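# Close the suitcase zipper on the near side

## Task

Pull the suitcase's zipper closed along the side nearest the robot, then leave the case lying flat with the same face still on top.

## Robot and tools

Robot: two arms, left_arm and right_arm, each ending in a five-finger hand (left_arm has a left hand, the mirror of right_arm's right hand). Bases in the scene frame: left_arm at (+0.043, +0.327, 0) m, right_arm at (+0.050, -0.386, 0) m, both nearly unrotated. Scene frame: origin at table-top height between the arms, +x out over the table, +z up, +y toward left_arm. Fixed cameras and the table use the scene frame; each arm's reported hand pose, velocity and Hand target use that arm's own base frame; commanded offsets run along the axes of the arm's current Hand target.

Hand point: a spot 0.05 m in front of the palm and 0.15 m from the wrist flange along the fingers. Its +z runs along the straightened fingers, +y out of the palm, +x across the palm away from the thumb on the right hand (toward the thumb on the left hand). Straight fingertips extend 0.06-0.07 m past it. A wrist bracket on the little-finger side can strike objects, and with fingers level the wrist may hang lower than the hand and touch the table first.

Row layout (used by execute_actions and move): one flat list of 28 numbers, each in [-1, 1], covering both arms even if one is idle. Left arm first: dx, dy, dz, rx, ry, rz, thumb_turn, thumb_bend, index, middle, ring, little, force_limit, speed; then the same 14 for the right arm. The six pose numbers are an offset, not a pose: measured from that arm's Hand target as it stood when the action or move began, along that target's axes; 1.0 equals 0.6 m for dx, dy, dz and 180 degrees for the rotation vector rx, ry, rz. Within one action every row counts from the same start, so row values are not cumulative; a repeated call does move further. All zeros for an arm re-requests its current Hand target. Finger numbers are absolute targets: -1 open or straight, +1 closed (thumb_turn +1 puts the thumb opposite the fingers). force_limit maps -1..+1 to about 0..10 N at the fingertip (0..15 N for the two thumb motors). speed rises linearly from almost nothing at -1 to full at +0.48 and stays full up to +1; use -0.94 or below for a soft grip. To keep a hand unchanged, resend its last eight commanded numbers; if none yet, send hand_measured plus hand_force_limit and hand_speed. Fingers only start when their target changes by 0.002 or more; to squeeze harder, raise force_limit and send a more closed target than hand_measured.

Tools:
- execute_actions(actions, cameras): actions is a list of actions, each a table of up to 15 rows of 28 numbers; each row lasts one 1/30 s step, and a short table repeats its final row to fill 15 steps. An empty list returns camera images and full state. cameras picks views by name, ["all"] or [].
- move(target, speed, blend, stop_force, zero, blocking, cameras): target is one 28-number row or up to 15 rows, all offsets from the same starting Hand targets. speed is top path speed in m/s (0.002 to 3.6, default 0.25), one value or one per target. blend rounds corners in metres. stop_force (3 to 120 N, shared by both arms) ends an arm's path when its wrist sensor feels that much push; leave it out when backing away from a contact, and don't trust it while the hand rotates. zero (default true) re-zeros before the move. blocking=false returns early but cannot combine with stop_force. Paths are straight, do not avoid obstacles, and stop after 10 s at most.
- wait(seconds 0-10), stop(), zoom_image(camera, region [x0, y0, x1, y1] pixels, up to 504 per side), show_instructions(), zero_wrist_force(arm: left_arm or right_arm), finished_scene(scene 1).

Cameras: cam_head_left, cam_head_right, cam_high (896x504), cam_left_wrist, cam_right_wrist (672x504, fisheye).

Results: end_effector_position (m), end_effector_quat_wxyz and velocities in the base frame; Hand target (the next offset's origin, often slightly ahead of where the hand actually rests); joint positions and torques; Wrist force and Wrist torque in end-effector axes, plus the peak since last shown; hand_measured, hand_stopped_by (moving, target, force, stalled, fault) and hand_load_n, all in motor order. A move adds a "move:" line: done, off_target, moving, held or fault, and limits=paced or limits=held. A sudden drop of hand_load_n toward 0 signals a lost grip.

Cautions: commanded orientation is clipped to 32 degrees from the measured one per step. Outside force near 150 N on an arm, or contact torque at a joint limit (wrist joints 24.3 N m, others 130 N m), freezes that arm for 10 s; even a small overshoot into a hard surface can do this, so approach slowly, ideally with stop_force. Avoid routing a path near an arm's own base. Never let the hands or arms collide; closing a hand on the other hand's fingers counts. Motors overheat (MOTOR HOT at 70 °C, braking at 85 °C) when holding loads, reaching far or pushing at an unreachable target. Do not let the suitcase or anything else fall, slam, or leave the table; the job is judged after finished_scene with the robot no longer holding anything.

Each tool is called as name([rows], argument=value, ...), one row to a line, values as JSON.

Reference images:

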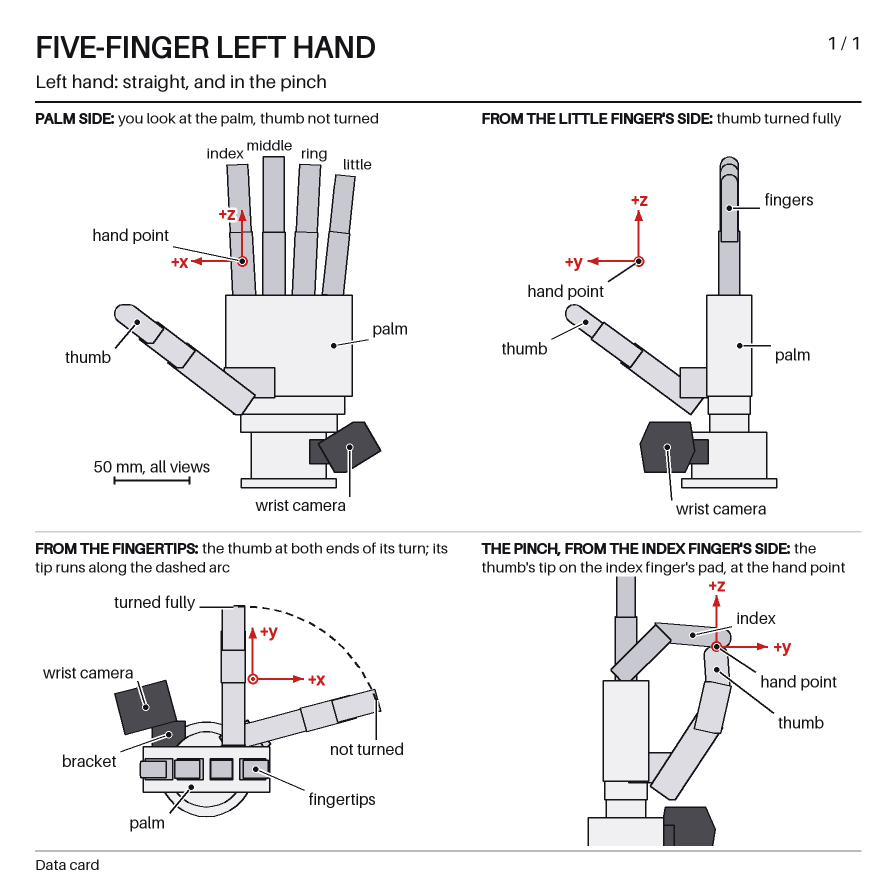

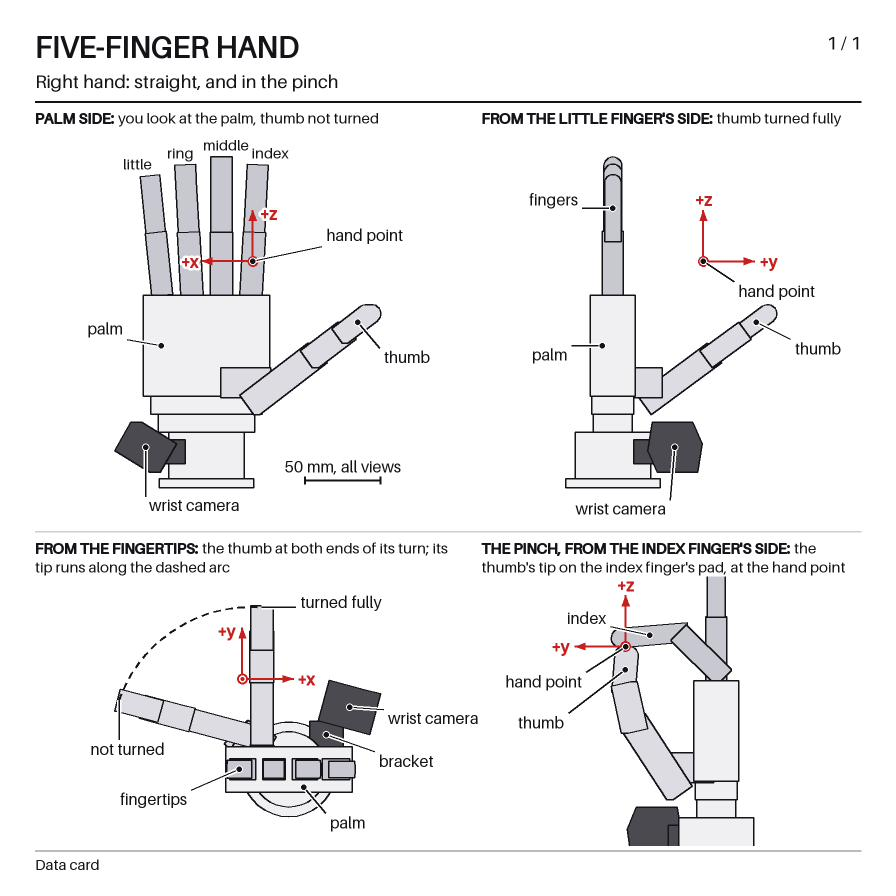

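## Session

execute_actions(actions=[])

Scene clock: 0.00 s.
left_arm: end_effector_position=(-0.0221, -0.4642, +0.3733) hand_measured=(-1.000, -1.000, -1.000, -1.000, -1.000, -1.000) hand_load_n=(+0.0, +0.0, +0.0, +0.0, +0.0, +0.0) hand_stopped_by=(target, target, target, target, target, target) hand_force_limit=0.00 hand_speed=-0.80 end_effector_quat_wxyz=(-0.055, +0.988, -0.019, +0.146) | right_arm: end_effector_position=(+0.2391, +0.1326, +0.1645) hand_measured=(-1.000, -1.000, -1.000, -1.000, -1.000, -1.000) hand_load_n=(+0.0, +0.0, +0.0, +0.0, +0.0, +0.0) hand_stopped_by=(target, target, target, target, target, target) hand_force_limit=0.00 hand_speed=-0.80 end_effector_quat_wxyz=(-0.541, +0.810, +0.125, -0.190)
Joint positions: left_arm=[1.595 -1.891 -1.165 1.385 -1.868 0.047] | right_arm=[-0.462 -1.108 2.124 1.705 0.995 0.423]
Joint velocities: within noise
Joint torques (N m): no reading
Wrist force (N): no reading
Wrist torque (N m): no reading
Wrist force, peak (N): no reading
Hand target: left_arm -0.0221, -0.4642, +0.3733; -0.055, +0.988, -0.019, +0.146 | right_arm +0.2391, +0.1326, +0.1645; -0.541, +0.810, +0.125, -0.190

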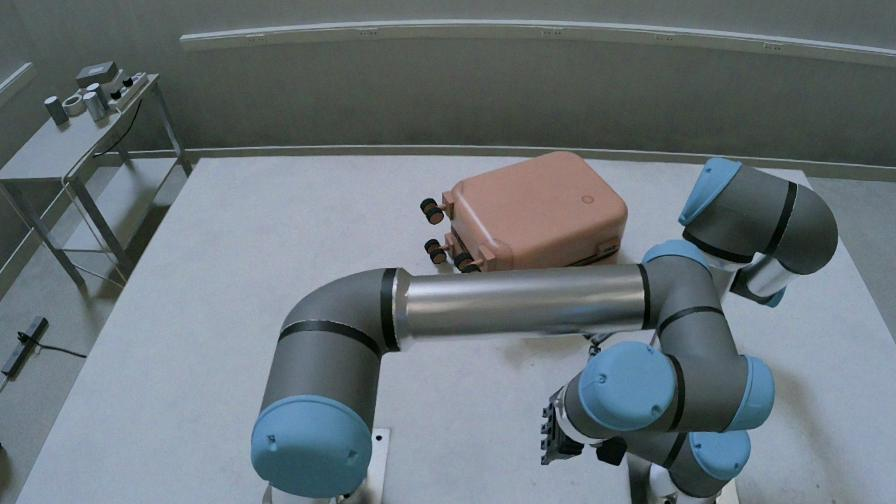

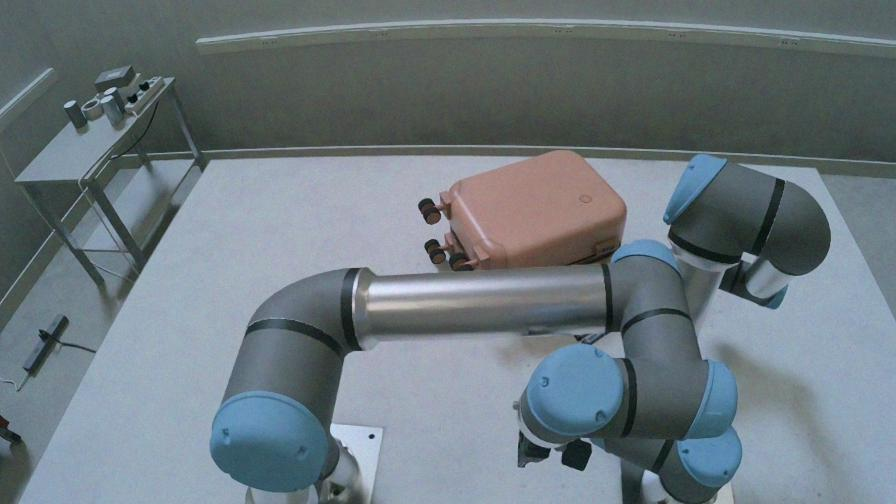

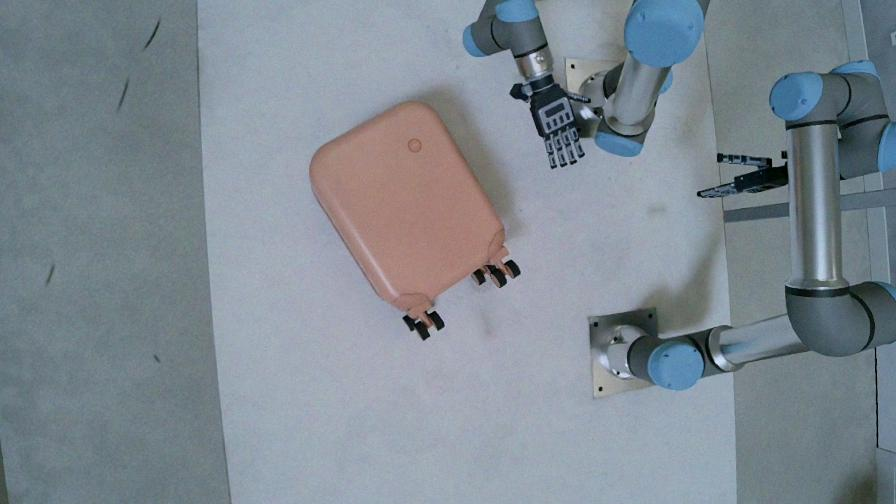

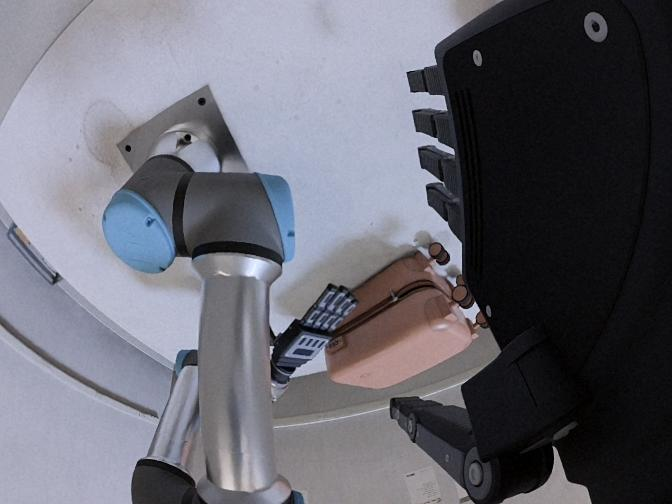

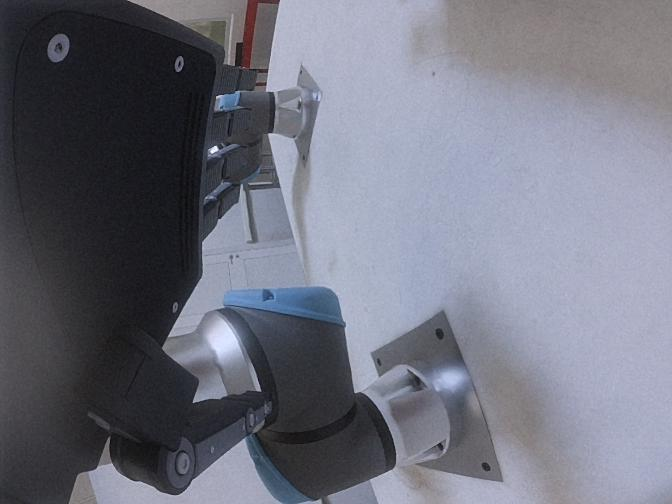

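zoom_image(camera="cam_head_left", region=[400, 120, 680, 300])

zoom_image(camera="cam_left_wrist", region=[260, 220, 510, 420])

zoom_image(camera="cam_high", region=[280, 60, 660, 400])

Scaled by 1.800 from the camera's 896x504 image, which has a finer 1280x720 frame.

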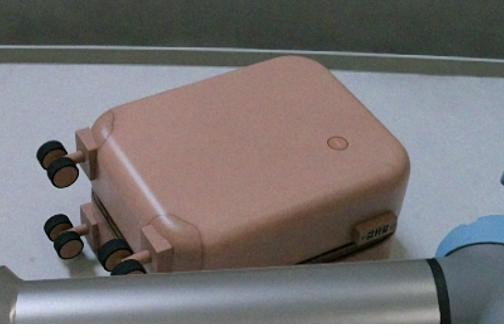

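Scaled by 2.016 from the camera's 672x504 image, which has a finer 960x720 frame.

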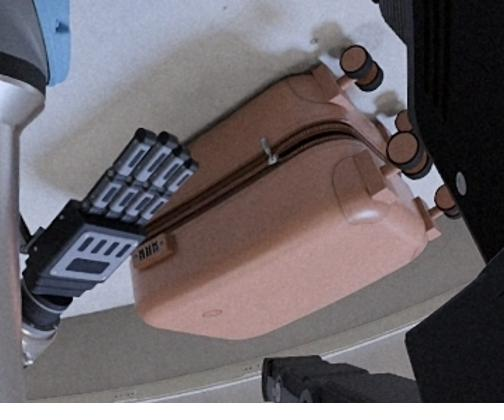

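Scaled by 1.326 from the camera's 896x504 image, which has a finer 1280x720 frame.

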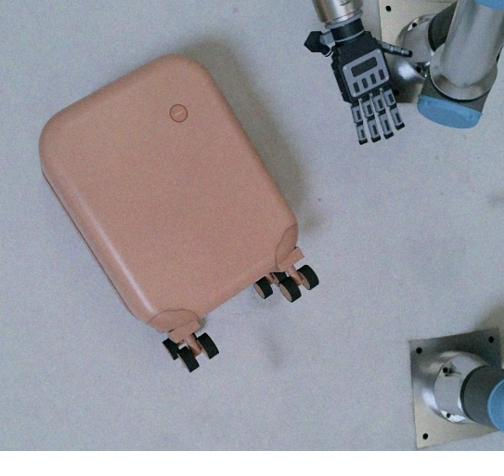

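move([
  [0,0,0,0,0,0,-1,-1,-1,-1,-1,-1,0,-0.8,-0.14,0.023,-0.283,0,0,0,-1,-1,-1,-1,-1,-1,0,-0.8],
], cameras=["cam_high","cam_left_wrist"])

Scene clock: 5.97 s.
left_arm: end_effector_position=(-0.0221, -0.4642, +0.3733) hand_measured=(-1.000, -1.000, -1.000, -1.000, -1.000, -1.000) hand_load_n=(+0.0, +0.0, +0.0, +0.5, +0.0, +0.0) hand_stopped_by=(target, target, target, target, target, target) hand_force_limit=0.00 hand_speed=-0.80 end_effector_quat_wxyz=(-0.055, +0.988, -0.019, +0.146) | right_arm: end_effector_position=(+0.2389, -0.0476, +0.2242) hand_measured=(-1.000, -1.000, -1.000, -1.000, -1.000, -1.000) hand_load_n=(+0.0, +0.0, +0.0, +0.0, +0.0, +0.0) hand_stopped_by=(target, target, target, target, target, target) hand_force_limit=0.00 hand_speed=-0.80 end_effector_quat_wxyz=(-0.541, +0.810, +0.125, -0.190)
Joint positions: left_arm=[1.595 -1.891 -1.165 1.385 -1.868 0.047] | right_arm=[-0.836 -1.139 1.94 1.981 1.342 0.269]
Joint torques (N m): left_arm=[0.46 29.11 18.11 -2.74 -0.58 -0.02] | right_arm=[-7.19 -36.56 -11.09 3.54 -0.77 1.46]
Wrist force (N): left_arm=[0.2 0.1 0.0] | right_arm=[0.0 0.0 -0.5]
Wrist torque (N m): left_arm=[0.01 -0.03 0.00] | right_arm=[0.03 0.00 -0.01]
Wrist force, peak (N): left_arm=[0.4 0.4 -0.3] | right_arm=[-0.9 0.3 -1.9]
Hand target: left_arm -0.0221, -0.4642, +0.3733; -0.055, +0.988, -0.019, +0.146 | right_arm +0.2389, -0.0477, +0.2243; -0.541, +0.810, +0.125, -0.190
Off the commanded pose: left_arm 0.000 m, 0 deg | right_arm 0.000 m, 0 deg.
move: done
Images, in order (width x height): cam_high 896x504, cam_left_wrist 672x504.

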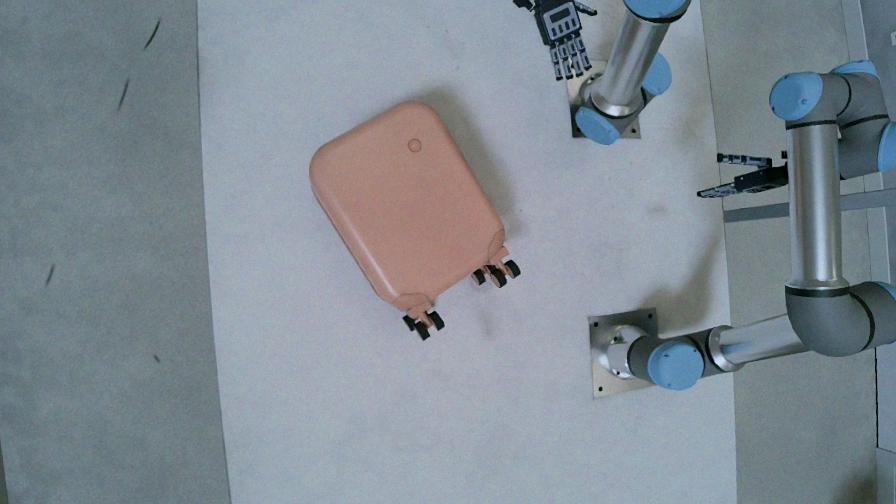

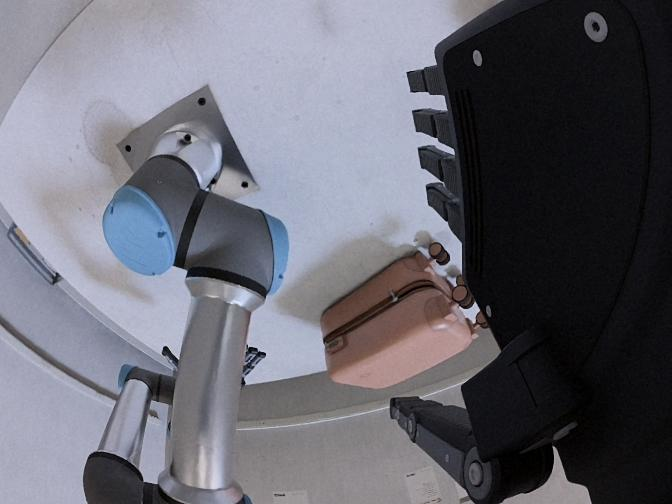

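move([
  [0.411,-0.030,0.25,0,0,0,-1,-1,-1,-1,-1,-1,0,-0.8,0,0,0,0,0,0,-1,-1,-1,-1,-1,-1,0,-0.8],
], cameras=["all"])

Scene clock: 10.87 s.
left_arm: end_effector_position=(+0.2577, -0.4440, +0.3032) hand_measured=(-1.000, -1.000, -1.000, -1.000, -1.000, -1.000) hand_load_n=(+0.0, +0.0, +0.0, +0.0, +0.0, +0.0) hand_stopped_by=(target, target, target, target, target, target) hand_force_limit=0.00 hand_speed=-0.80 end_effector_quat_wxyz=(-0.055, +0.988, -0.019, +0.146) | right_arm: end_effector_position=(+0.2389, -0.0477, +0.2243) hand_measured=(-1.000, -1.000, -1.000, -1.000, -1.000, -1.000) hand_load_n=(+0.0, +0.0, +0.0, +0.0, +0.0, +0.0) hand_stopped_by=(target, target, target, target, target, target) hand_force_limit=0.00 hand_speed=-0.80 end_effector_quat_wxyz=(-0.541, +0.810, +0.125, -0.190)
Joint positions: left_arm=[2.247 -1.867 -1.323 1.726 -1.866 0.73] | right_arm=[-0.837 -1.139 1.94 1.982 1.342 0.269]
Joint torques (N m): left_arm=[8.26 40.54 4.8 -2.3 -2.59 1.76] | right_arm=[-9.21 -36.16 -22.69 4.2 2.44 -0.75]
Wrist force (N): left_arm=[0.4 0.1 -0.1] | right_arm=[0.2 0.1 -0.1]
Wrist torque (N m): left_arm=[-0.04 -0.07 0.04] | right_arm=[0.02 -0.04 0.01]
Wrist force, peak (N): left_arm=[2.2 -0.6 0.7] | right_arm=[-0.5 0.3 -0.5]
Hand target: left_arm +0.2577, -0.4439, +0.3032; -0.055, +0.988, -0.019, +0.146 | right_arm +0.2389, -0.0477, +0.2243; -0.541, +0.810, +0.125, -0.190
Off the commanded pose: left_arm 0.000 m, 0 deg | right_arm 0.000 m, 0 deg.
move: done

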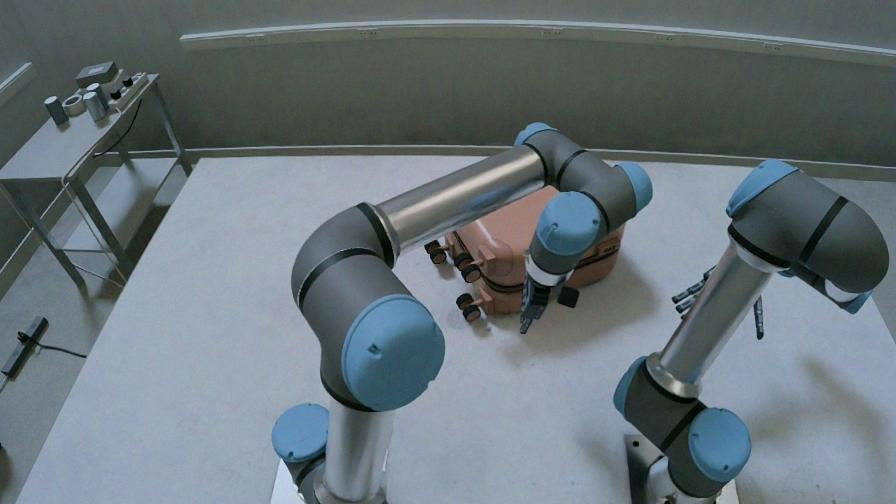

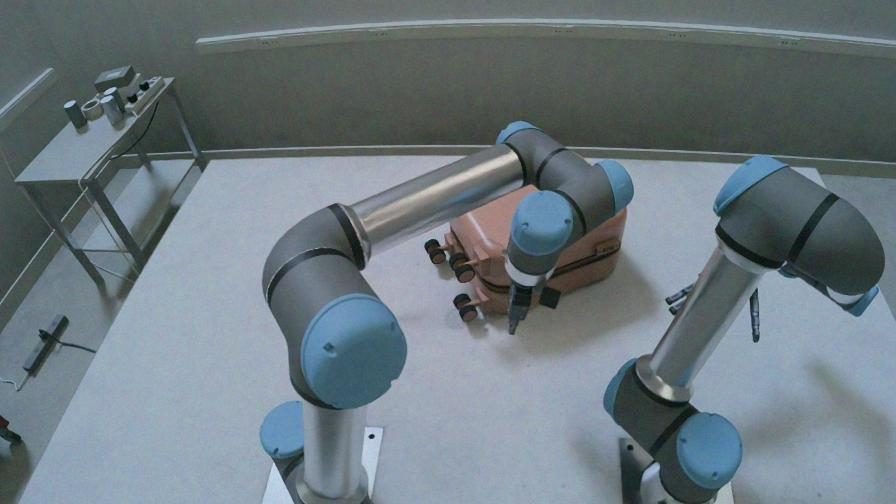

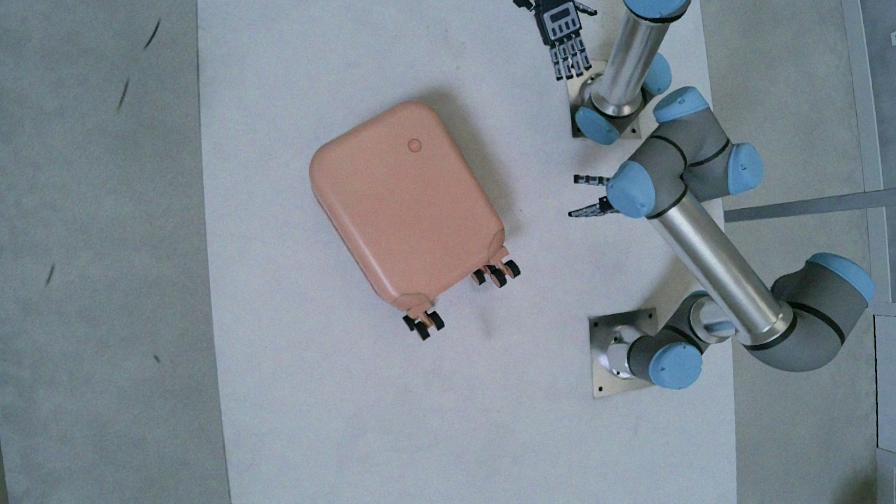

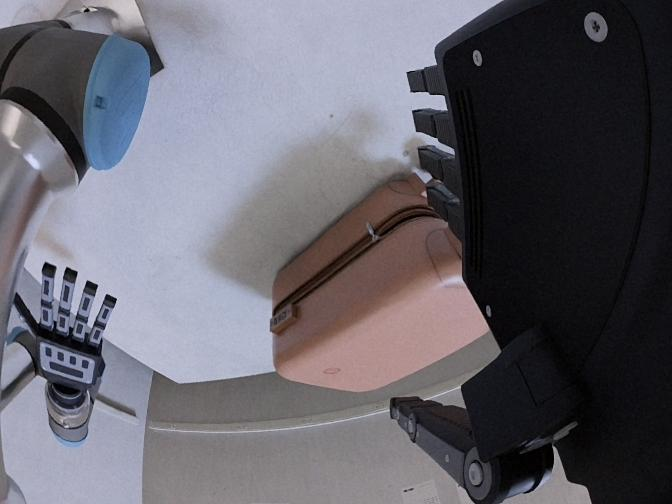

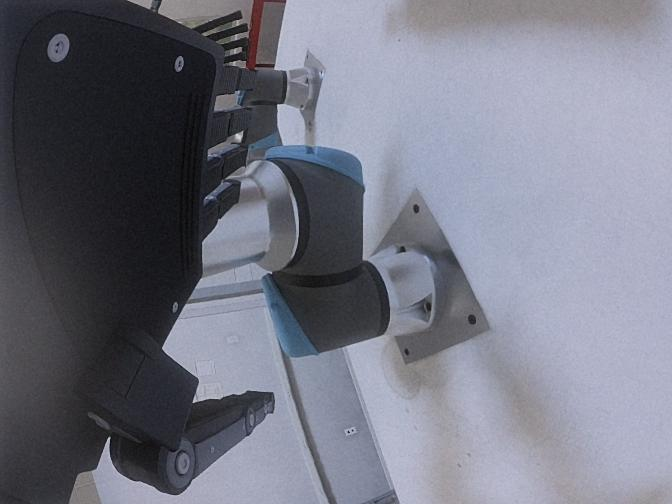

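zoom_image(camera="cam_left_wrist", region=[260, 160, 500, 400])

zoom_image(camera="cam_left_wrist", region=[340, 170, 470, 270])

zoom_image(camera="cam_head_left", region=[420, 180, 660, 340])

zoom_image(camera="cam_head_right", region=[420, 180, 660, 340])

Scaled by 2.100 from the camera's 672x504 image, which has a finer 960x720 frame.

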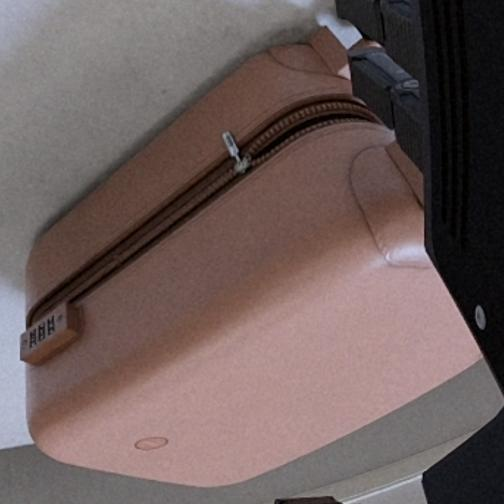

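Scaled by 3.877 from the camera's 672x504 image, which has a finer 960x720 frame.

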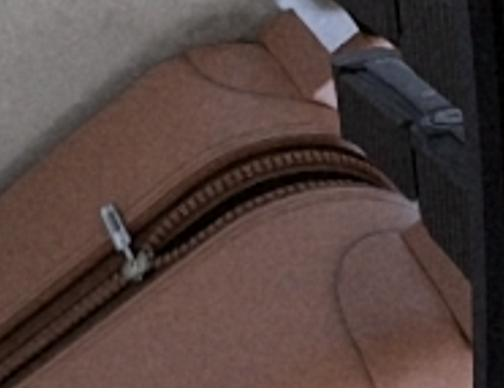

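Scaled by 2.100 from the camera's 896x504 image, which has a finer 1280x720 frame.

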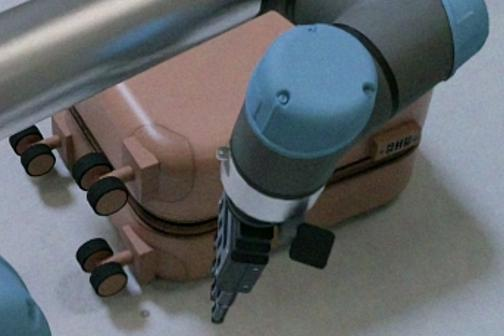

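Scaled by 2.100 from the camera's 896x504 image, which has a finer 1280x720 frame.

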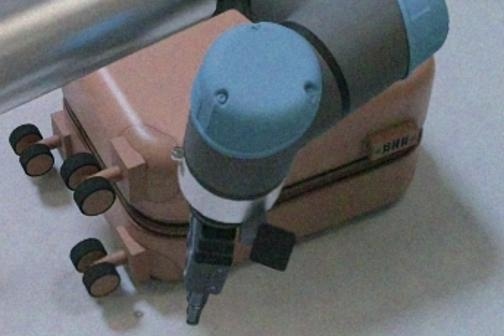

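move([
  [0.0123,0.127,0.164,0.0535,0.092,-0.169,-1,-1,-1,-1,-1,-1,0,-0.8,0,0,0,0,0,0,-1,-1,-1,-1,-1,-1,0,-0.8],
], cameras=["all"])

zoom_image(camera="cam_left_wrist", region=[240, 140, 460, 340])

Scene clock: 14.50 s.
left_arm: end_effector_position=(+0.2813, -0.4903, +0.2327) hand_measured=(-1.000, -1.000, -1.000, -1.000, -1.000, -1.000) hand_load_n=(+0.0, +0.0, +0.0, +0.0, +0.0, +0.0) hand_stopped_by=(target, target, target, target, target, target) hand_force_limit=0.00 hand_speed=-0.80 end_effector_quat_wxyz=(-0.081, +0.949, +0.167, +0.253) | right_arm: end_effector_position=(+0.2389, -0.0477, +0.2243) hand_measured=(-1.000, -1.000, -1.000, -1.000, -1.000, -1.000) hand_load_n=(+0.0, +0.0, -0.5, +0.0, +0.0, -0.5) hand_stopped_by=(target, target, target, target, target, target) hand_force_limit=0.00 hand_speed=-0.80 end_effector_quat_wxyz=(-0.541, +0.810, +0.125, -0.190)
Joint positions: left_arm=[2.068 -2.108 -1.267 1.812 -2.109 0.151] | right_arm=[-0.837 -1.139 1.94 1.982 1.342 0.269]
Joint torques (N m): left_arm=[12.29 47.49 4.06 -0.86 1.14 -1.74] | right_arm=[-7.7 -35.64 -22.32 4.2 2.2 -0.65]
Wrist force (N): left_arm=[0.9 0.2 -0.3] | right_arm=[-0.4 0.1 -0.1]
Wrist torque (N m): left_arm=[-0.08 -0.12 -0.02] | right_arm=[0.01 0.04 -0.03]
Wrist force, peak (N): left_arm=[-3.2 4.0 4.3] | right_arm=[0.0 0.2 -0.7]
Hand target: left_arm +0.2814, -0.4902, +0.2326; -0.081, +0.949, +0.167, +0.253 (not the last commanded pose) | right_arm +0.2389, -0.0477, +0.2243; -0.541, +0.810, +0.125, -0.190
Off the commanded pose: left_arm 0.037 m, 11 deg | right_arm 0.000 m, 0 deg.
move: held (left_arm; a check stopped the path); limits=held
pose unreachable (left arm): on one or more control steps of this call, first in action 0 (counted from 0), this arm could not follow its commanded pose, so it was not sent that pose on those steps. It may still have moved: this result reports where it is.
cause: moving toward the commanded pose would bring a part of the arm too close to another arm (a part of this arm just beyond joint 4 (wrist 1) and a part of the right arm just beyond its joint 2 (shoulder lift), along the way the arms are being sent, or toward where that arm still pushes).

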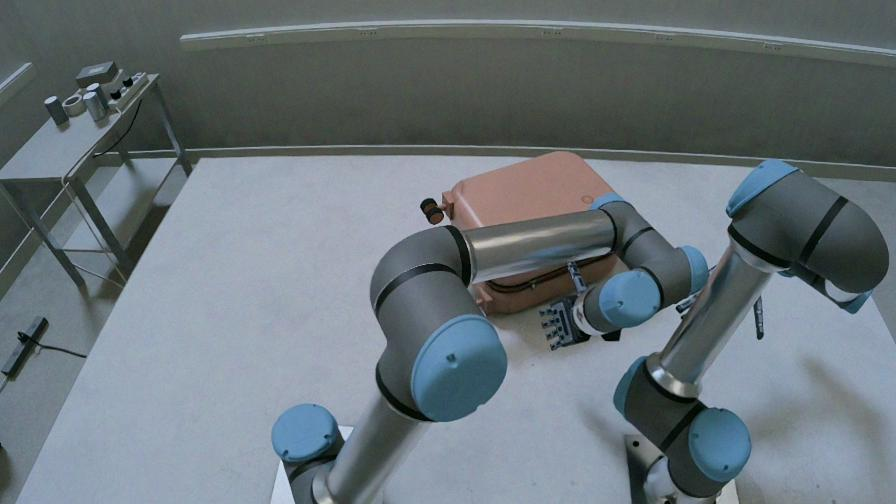

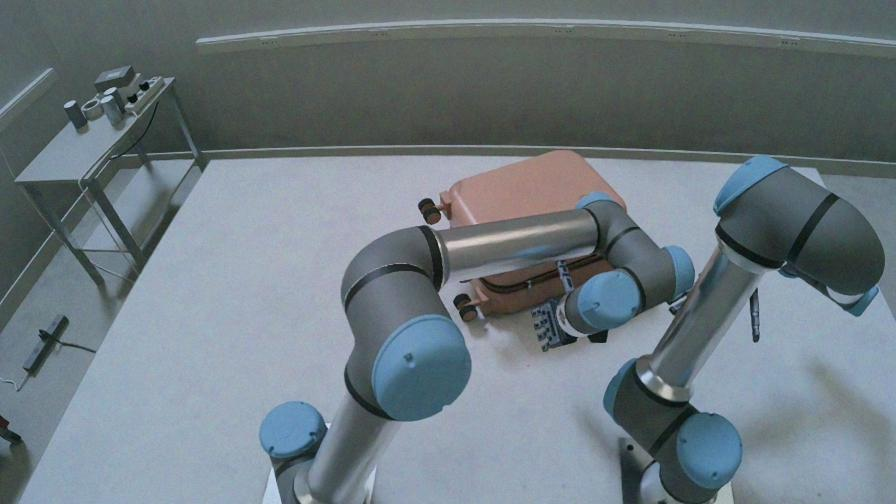

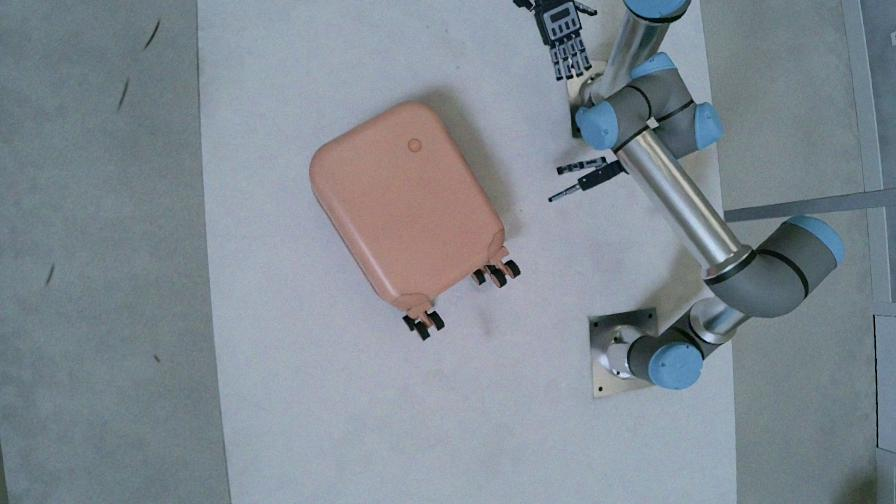

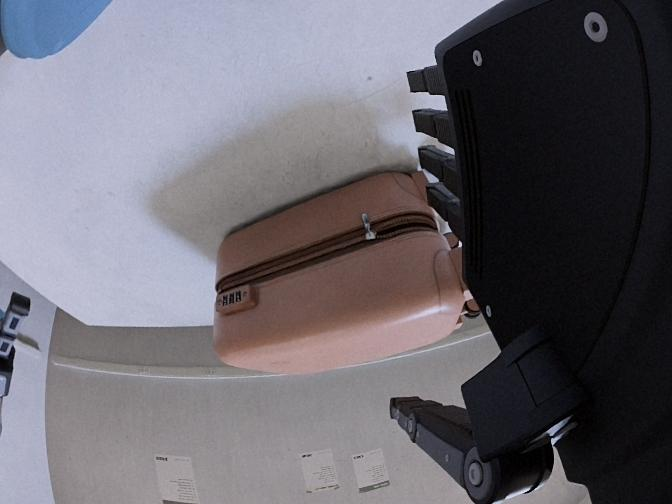

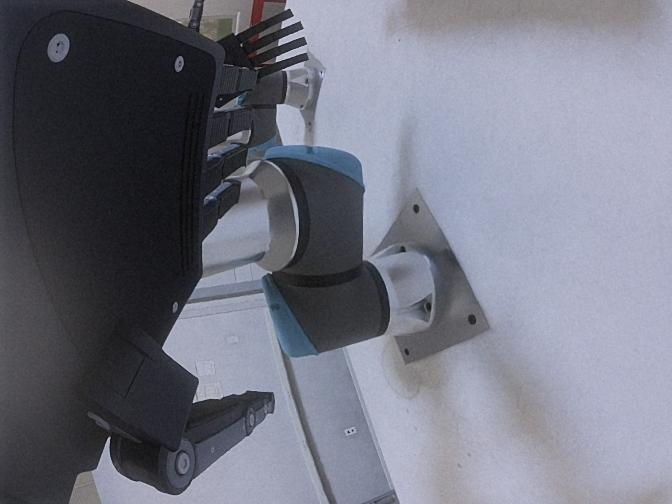

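Scaled by 2.291 from the camera's 672x504 image, which has a finer 960x720 frame.

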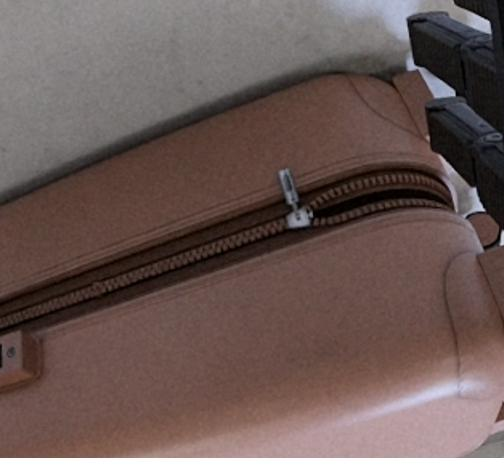

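move([
  [0.163,-0.521,0.0087,-0.0366,-0.0647,0.119,-1,-1,-1,-1,-1,-1,0,-0.8,0,0,0,0,0,0,-1,-1,-1,-1,-1,-1,0,-0.8],
], cameras=["all"])

zoom_image(camera="cam_left_wrist", region=[140, 140, 480, 440])

zoom_image(camera="cam_head_left", region=[420, 140, 660, 340])

Scene clock: 27.70 s.
left_arm: end_effector_position=(+0.2515, -0.1710, +0.2997) hand_measured=(-1.000, -1.000, -1.000, -1.000, -1.000, -1.000) hand_load_n=(-0.5, +0.0, +0.0, +0.0, +0.0, +0.0) hand_stopped_by=(target, target, target, target, target, target) hand_force_limit=0.00 hand_speed=-0.80 end_effector_quat_wxyz=(-0.055, +0.988, -0.019, +0.146) end_effector_velocity=(+0.000, +0.000, +0.000) end_effector_angular_velocity=(+0.001, -0.001, -0.002) | right_arm: end_effector_position=(+0.2389, -0.0477, +0.2243) hand_measured=(-1.000, -1.000, -1.000, -1.000, -1.000, -1.000) hand_load_n=(+0.0, +0.0, -0.5, +0.0, +0.0, +0.0) hand_stopped_by=(target, target, target, target, target, target) hand_force_limit=0.00 hand_speed=-0.80 end_effector_quat_wxyz=(-0.541, +0.810, +0.125, -0.190)
Joint positions: left_arm=[3.127 -1.225 -1.911 1.859 -1.679 1.611] | right_arm=[-0.837 -1.139 1.94 1.982 1.342 0.269]
Joint velocities: left_arm=[0.003 0 0.001 0 0 0.005] | right_arm=[within noise]
Joint torques (N m): left_arm=[11.02 -8.81 32.4 -1.46 -0.25 2.12] | right_arm=[-8.43 -35.21 -23.36 4.05 2.3 -0.82]
Wrist force (N): left_arm=[0.0 -0.3 -0.2] | right_arm=[-0.1 0.3 -0.2]
Wrist torque (N m): left_arm=[-0.09 -0.01 0.00] | right_arm=[0.05 -0.01 0.00]
Wrist force, peak (N): left_arm=[0.3 2.1 -0.3] | right_arm=[-0.1 0.3 -0.7]
Hand target: left_arm +0.2516, -0.1710, +0.2998; -0.055, +0.988, -0.019, +0.146 | right_arm +0.2389, -0.0477, +0.2243; -0.541, +0.810, +0.125, -0.190
Off the commanded pose: left_arm 0.000 m, 0 deg | right_arm 0.000 m, 0 deg.
move: done

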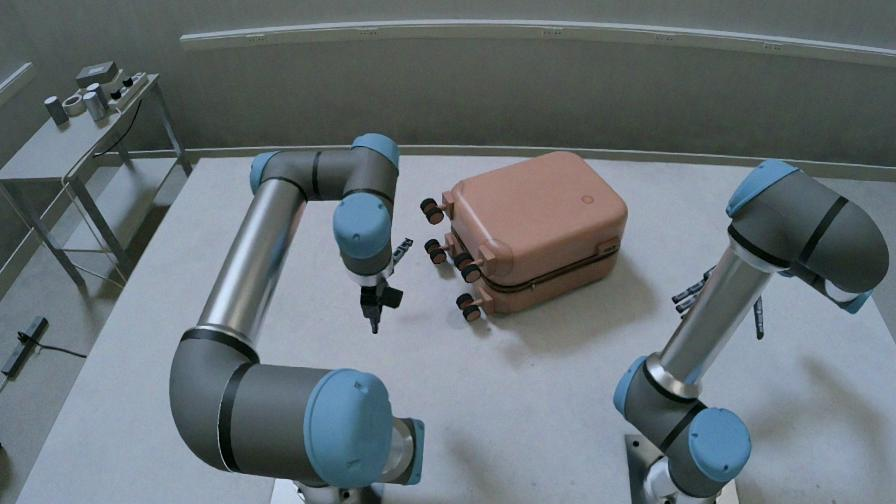

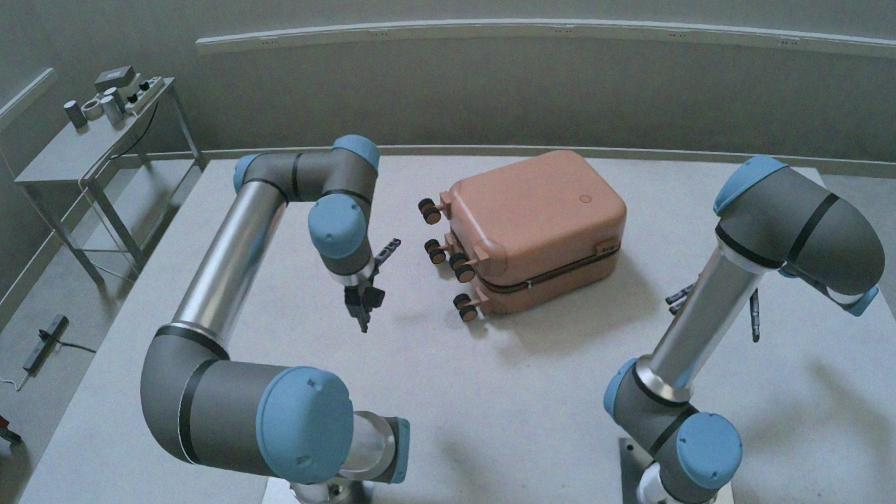

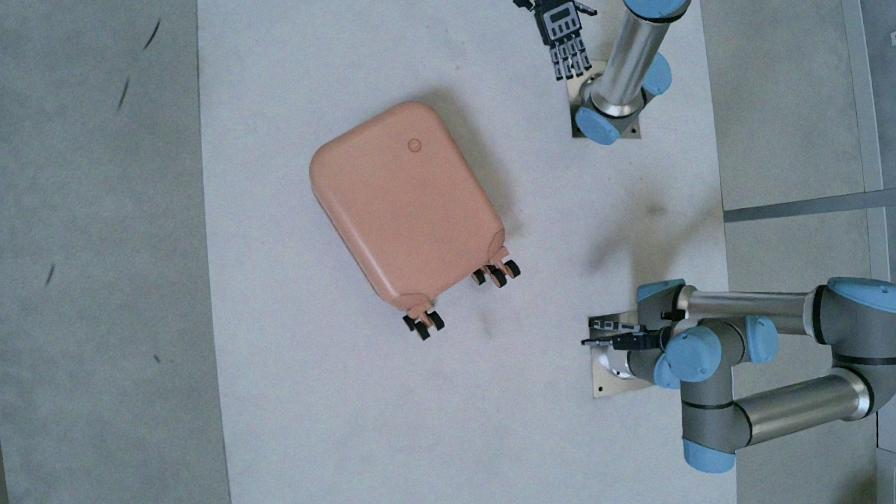

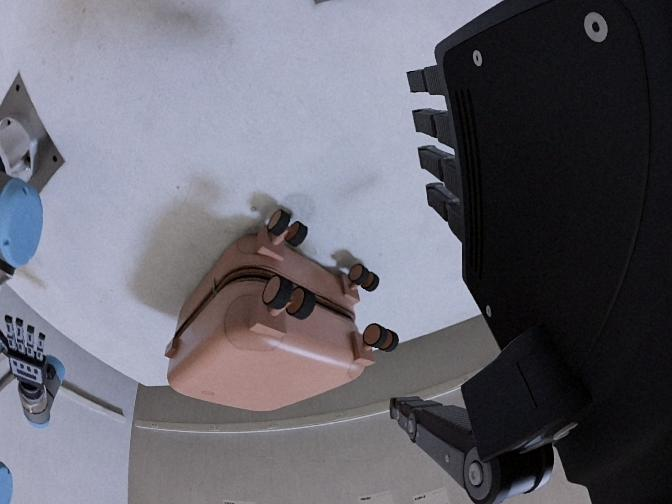

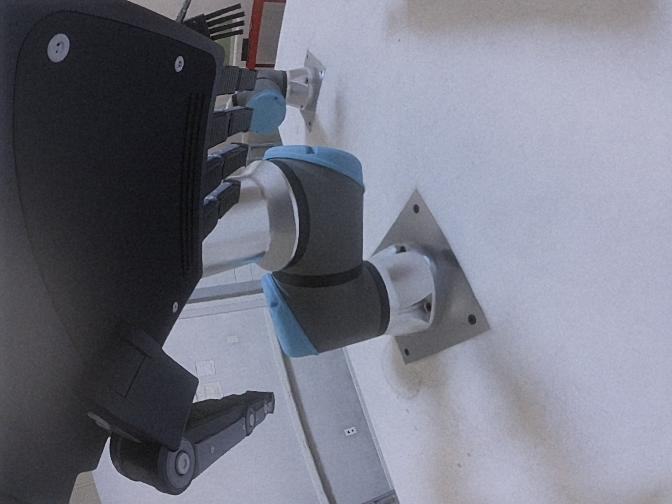

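Scaled by 1.482 from the camera's 672x504 image, which has a finer 960x720 frame.

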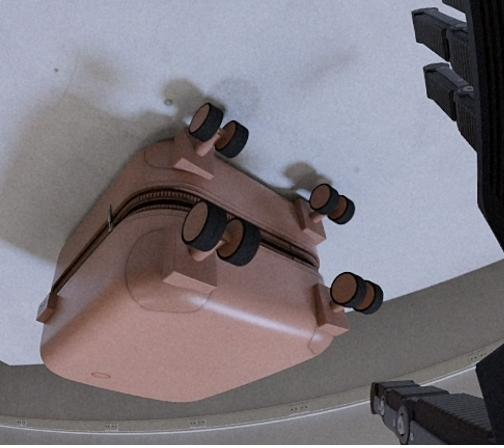

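Scaled by 2.100 from the camera's 896x504 image, which has a finer 1280x720 frame.

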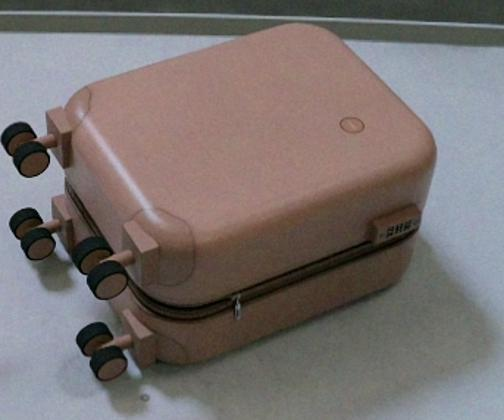

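zoom_image(camera="cam_left_wrist", region=[160, 200, 390, 340])

zoom_image(camera="cam_head_left", region=[440, 220, 640, 330])

Scaled by 2.191 from the camera's 672x504 image, which has a finer 960x720 frame.

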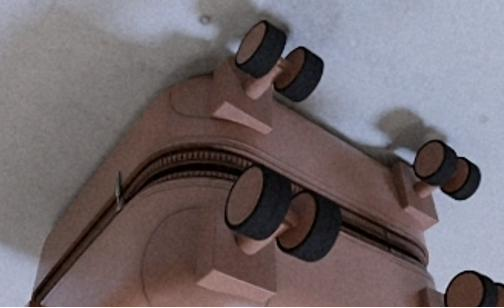

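Scaled by 2.520 from the camera's 896x504 image, which has a finer 1280x720 frame.

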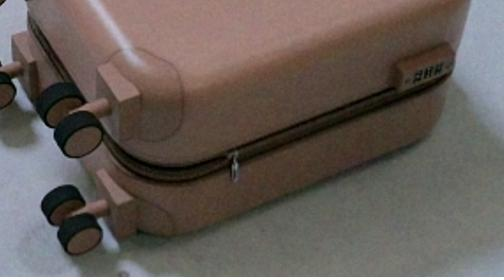

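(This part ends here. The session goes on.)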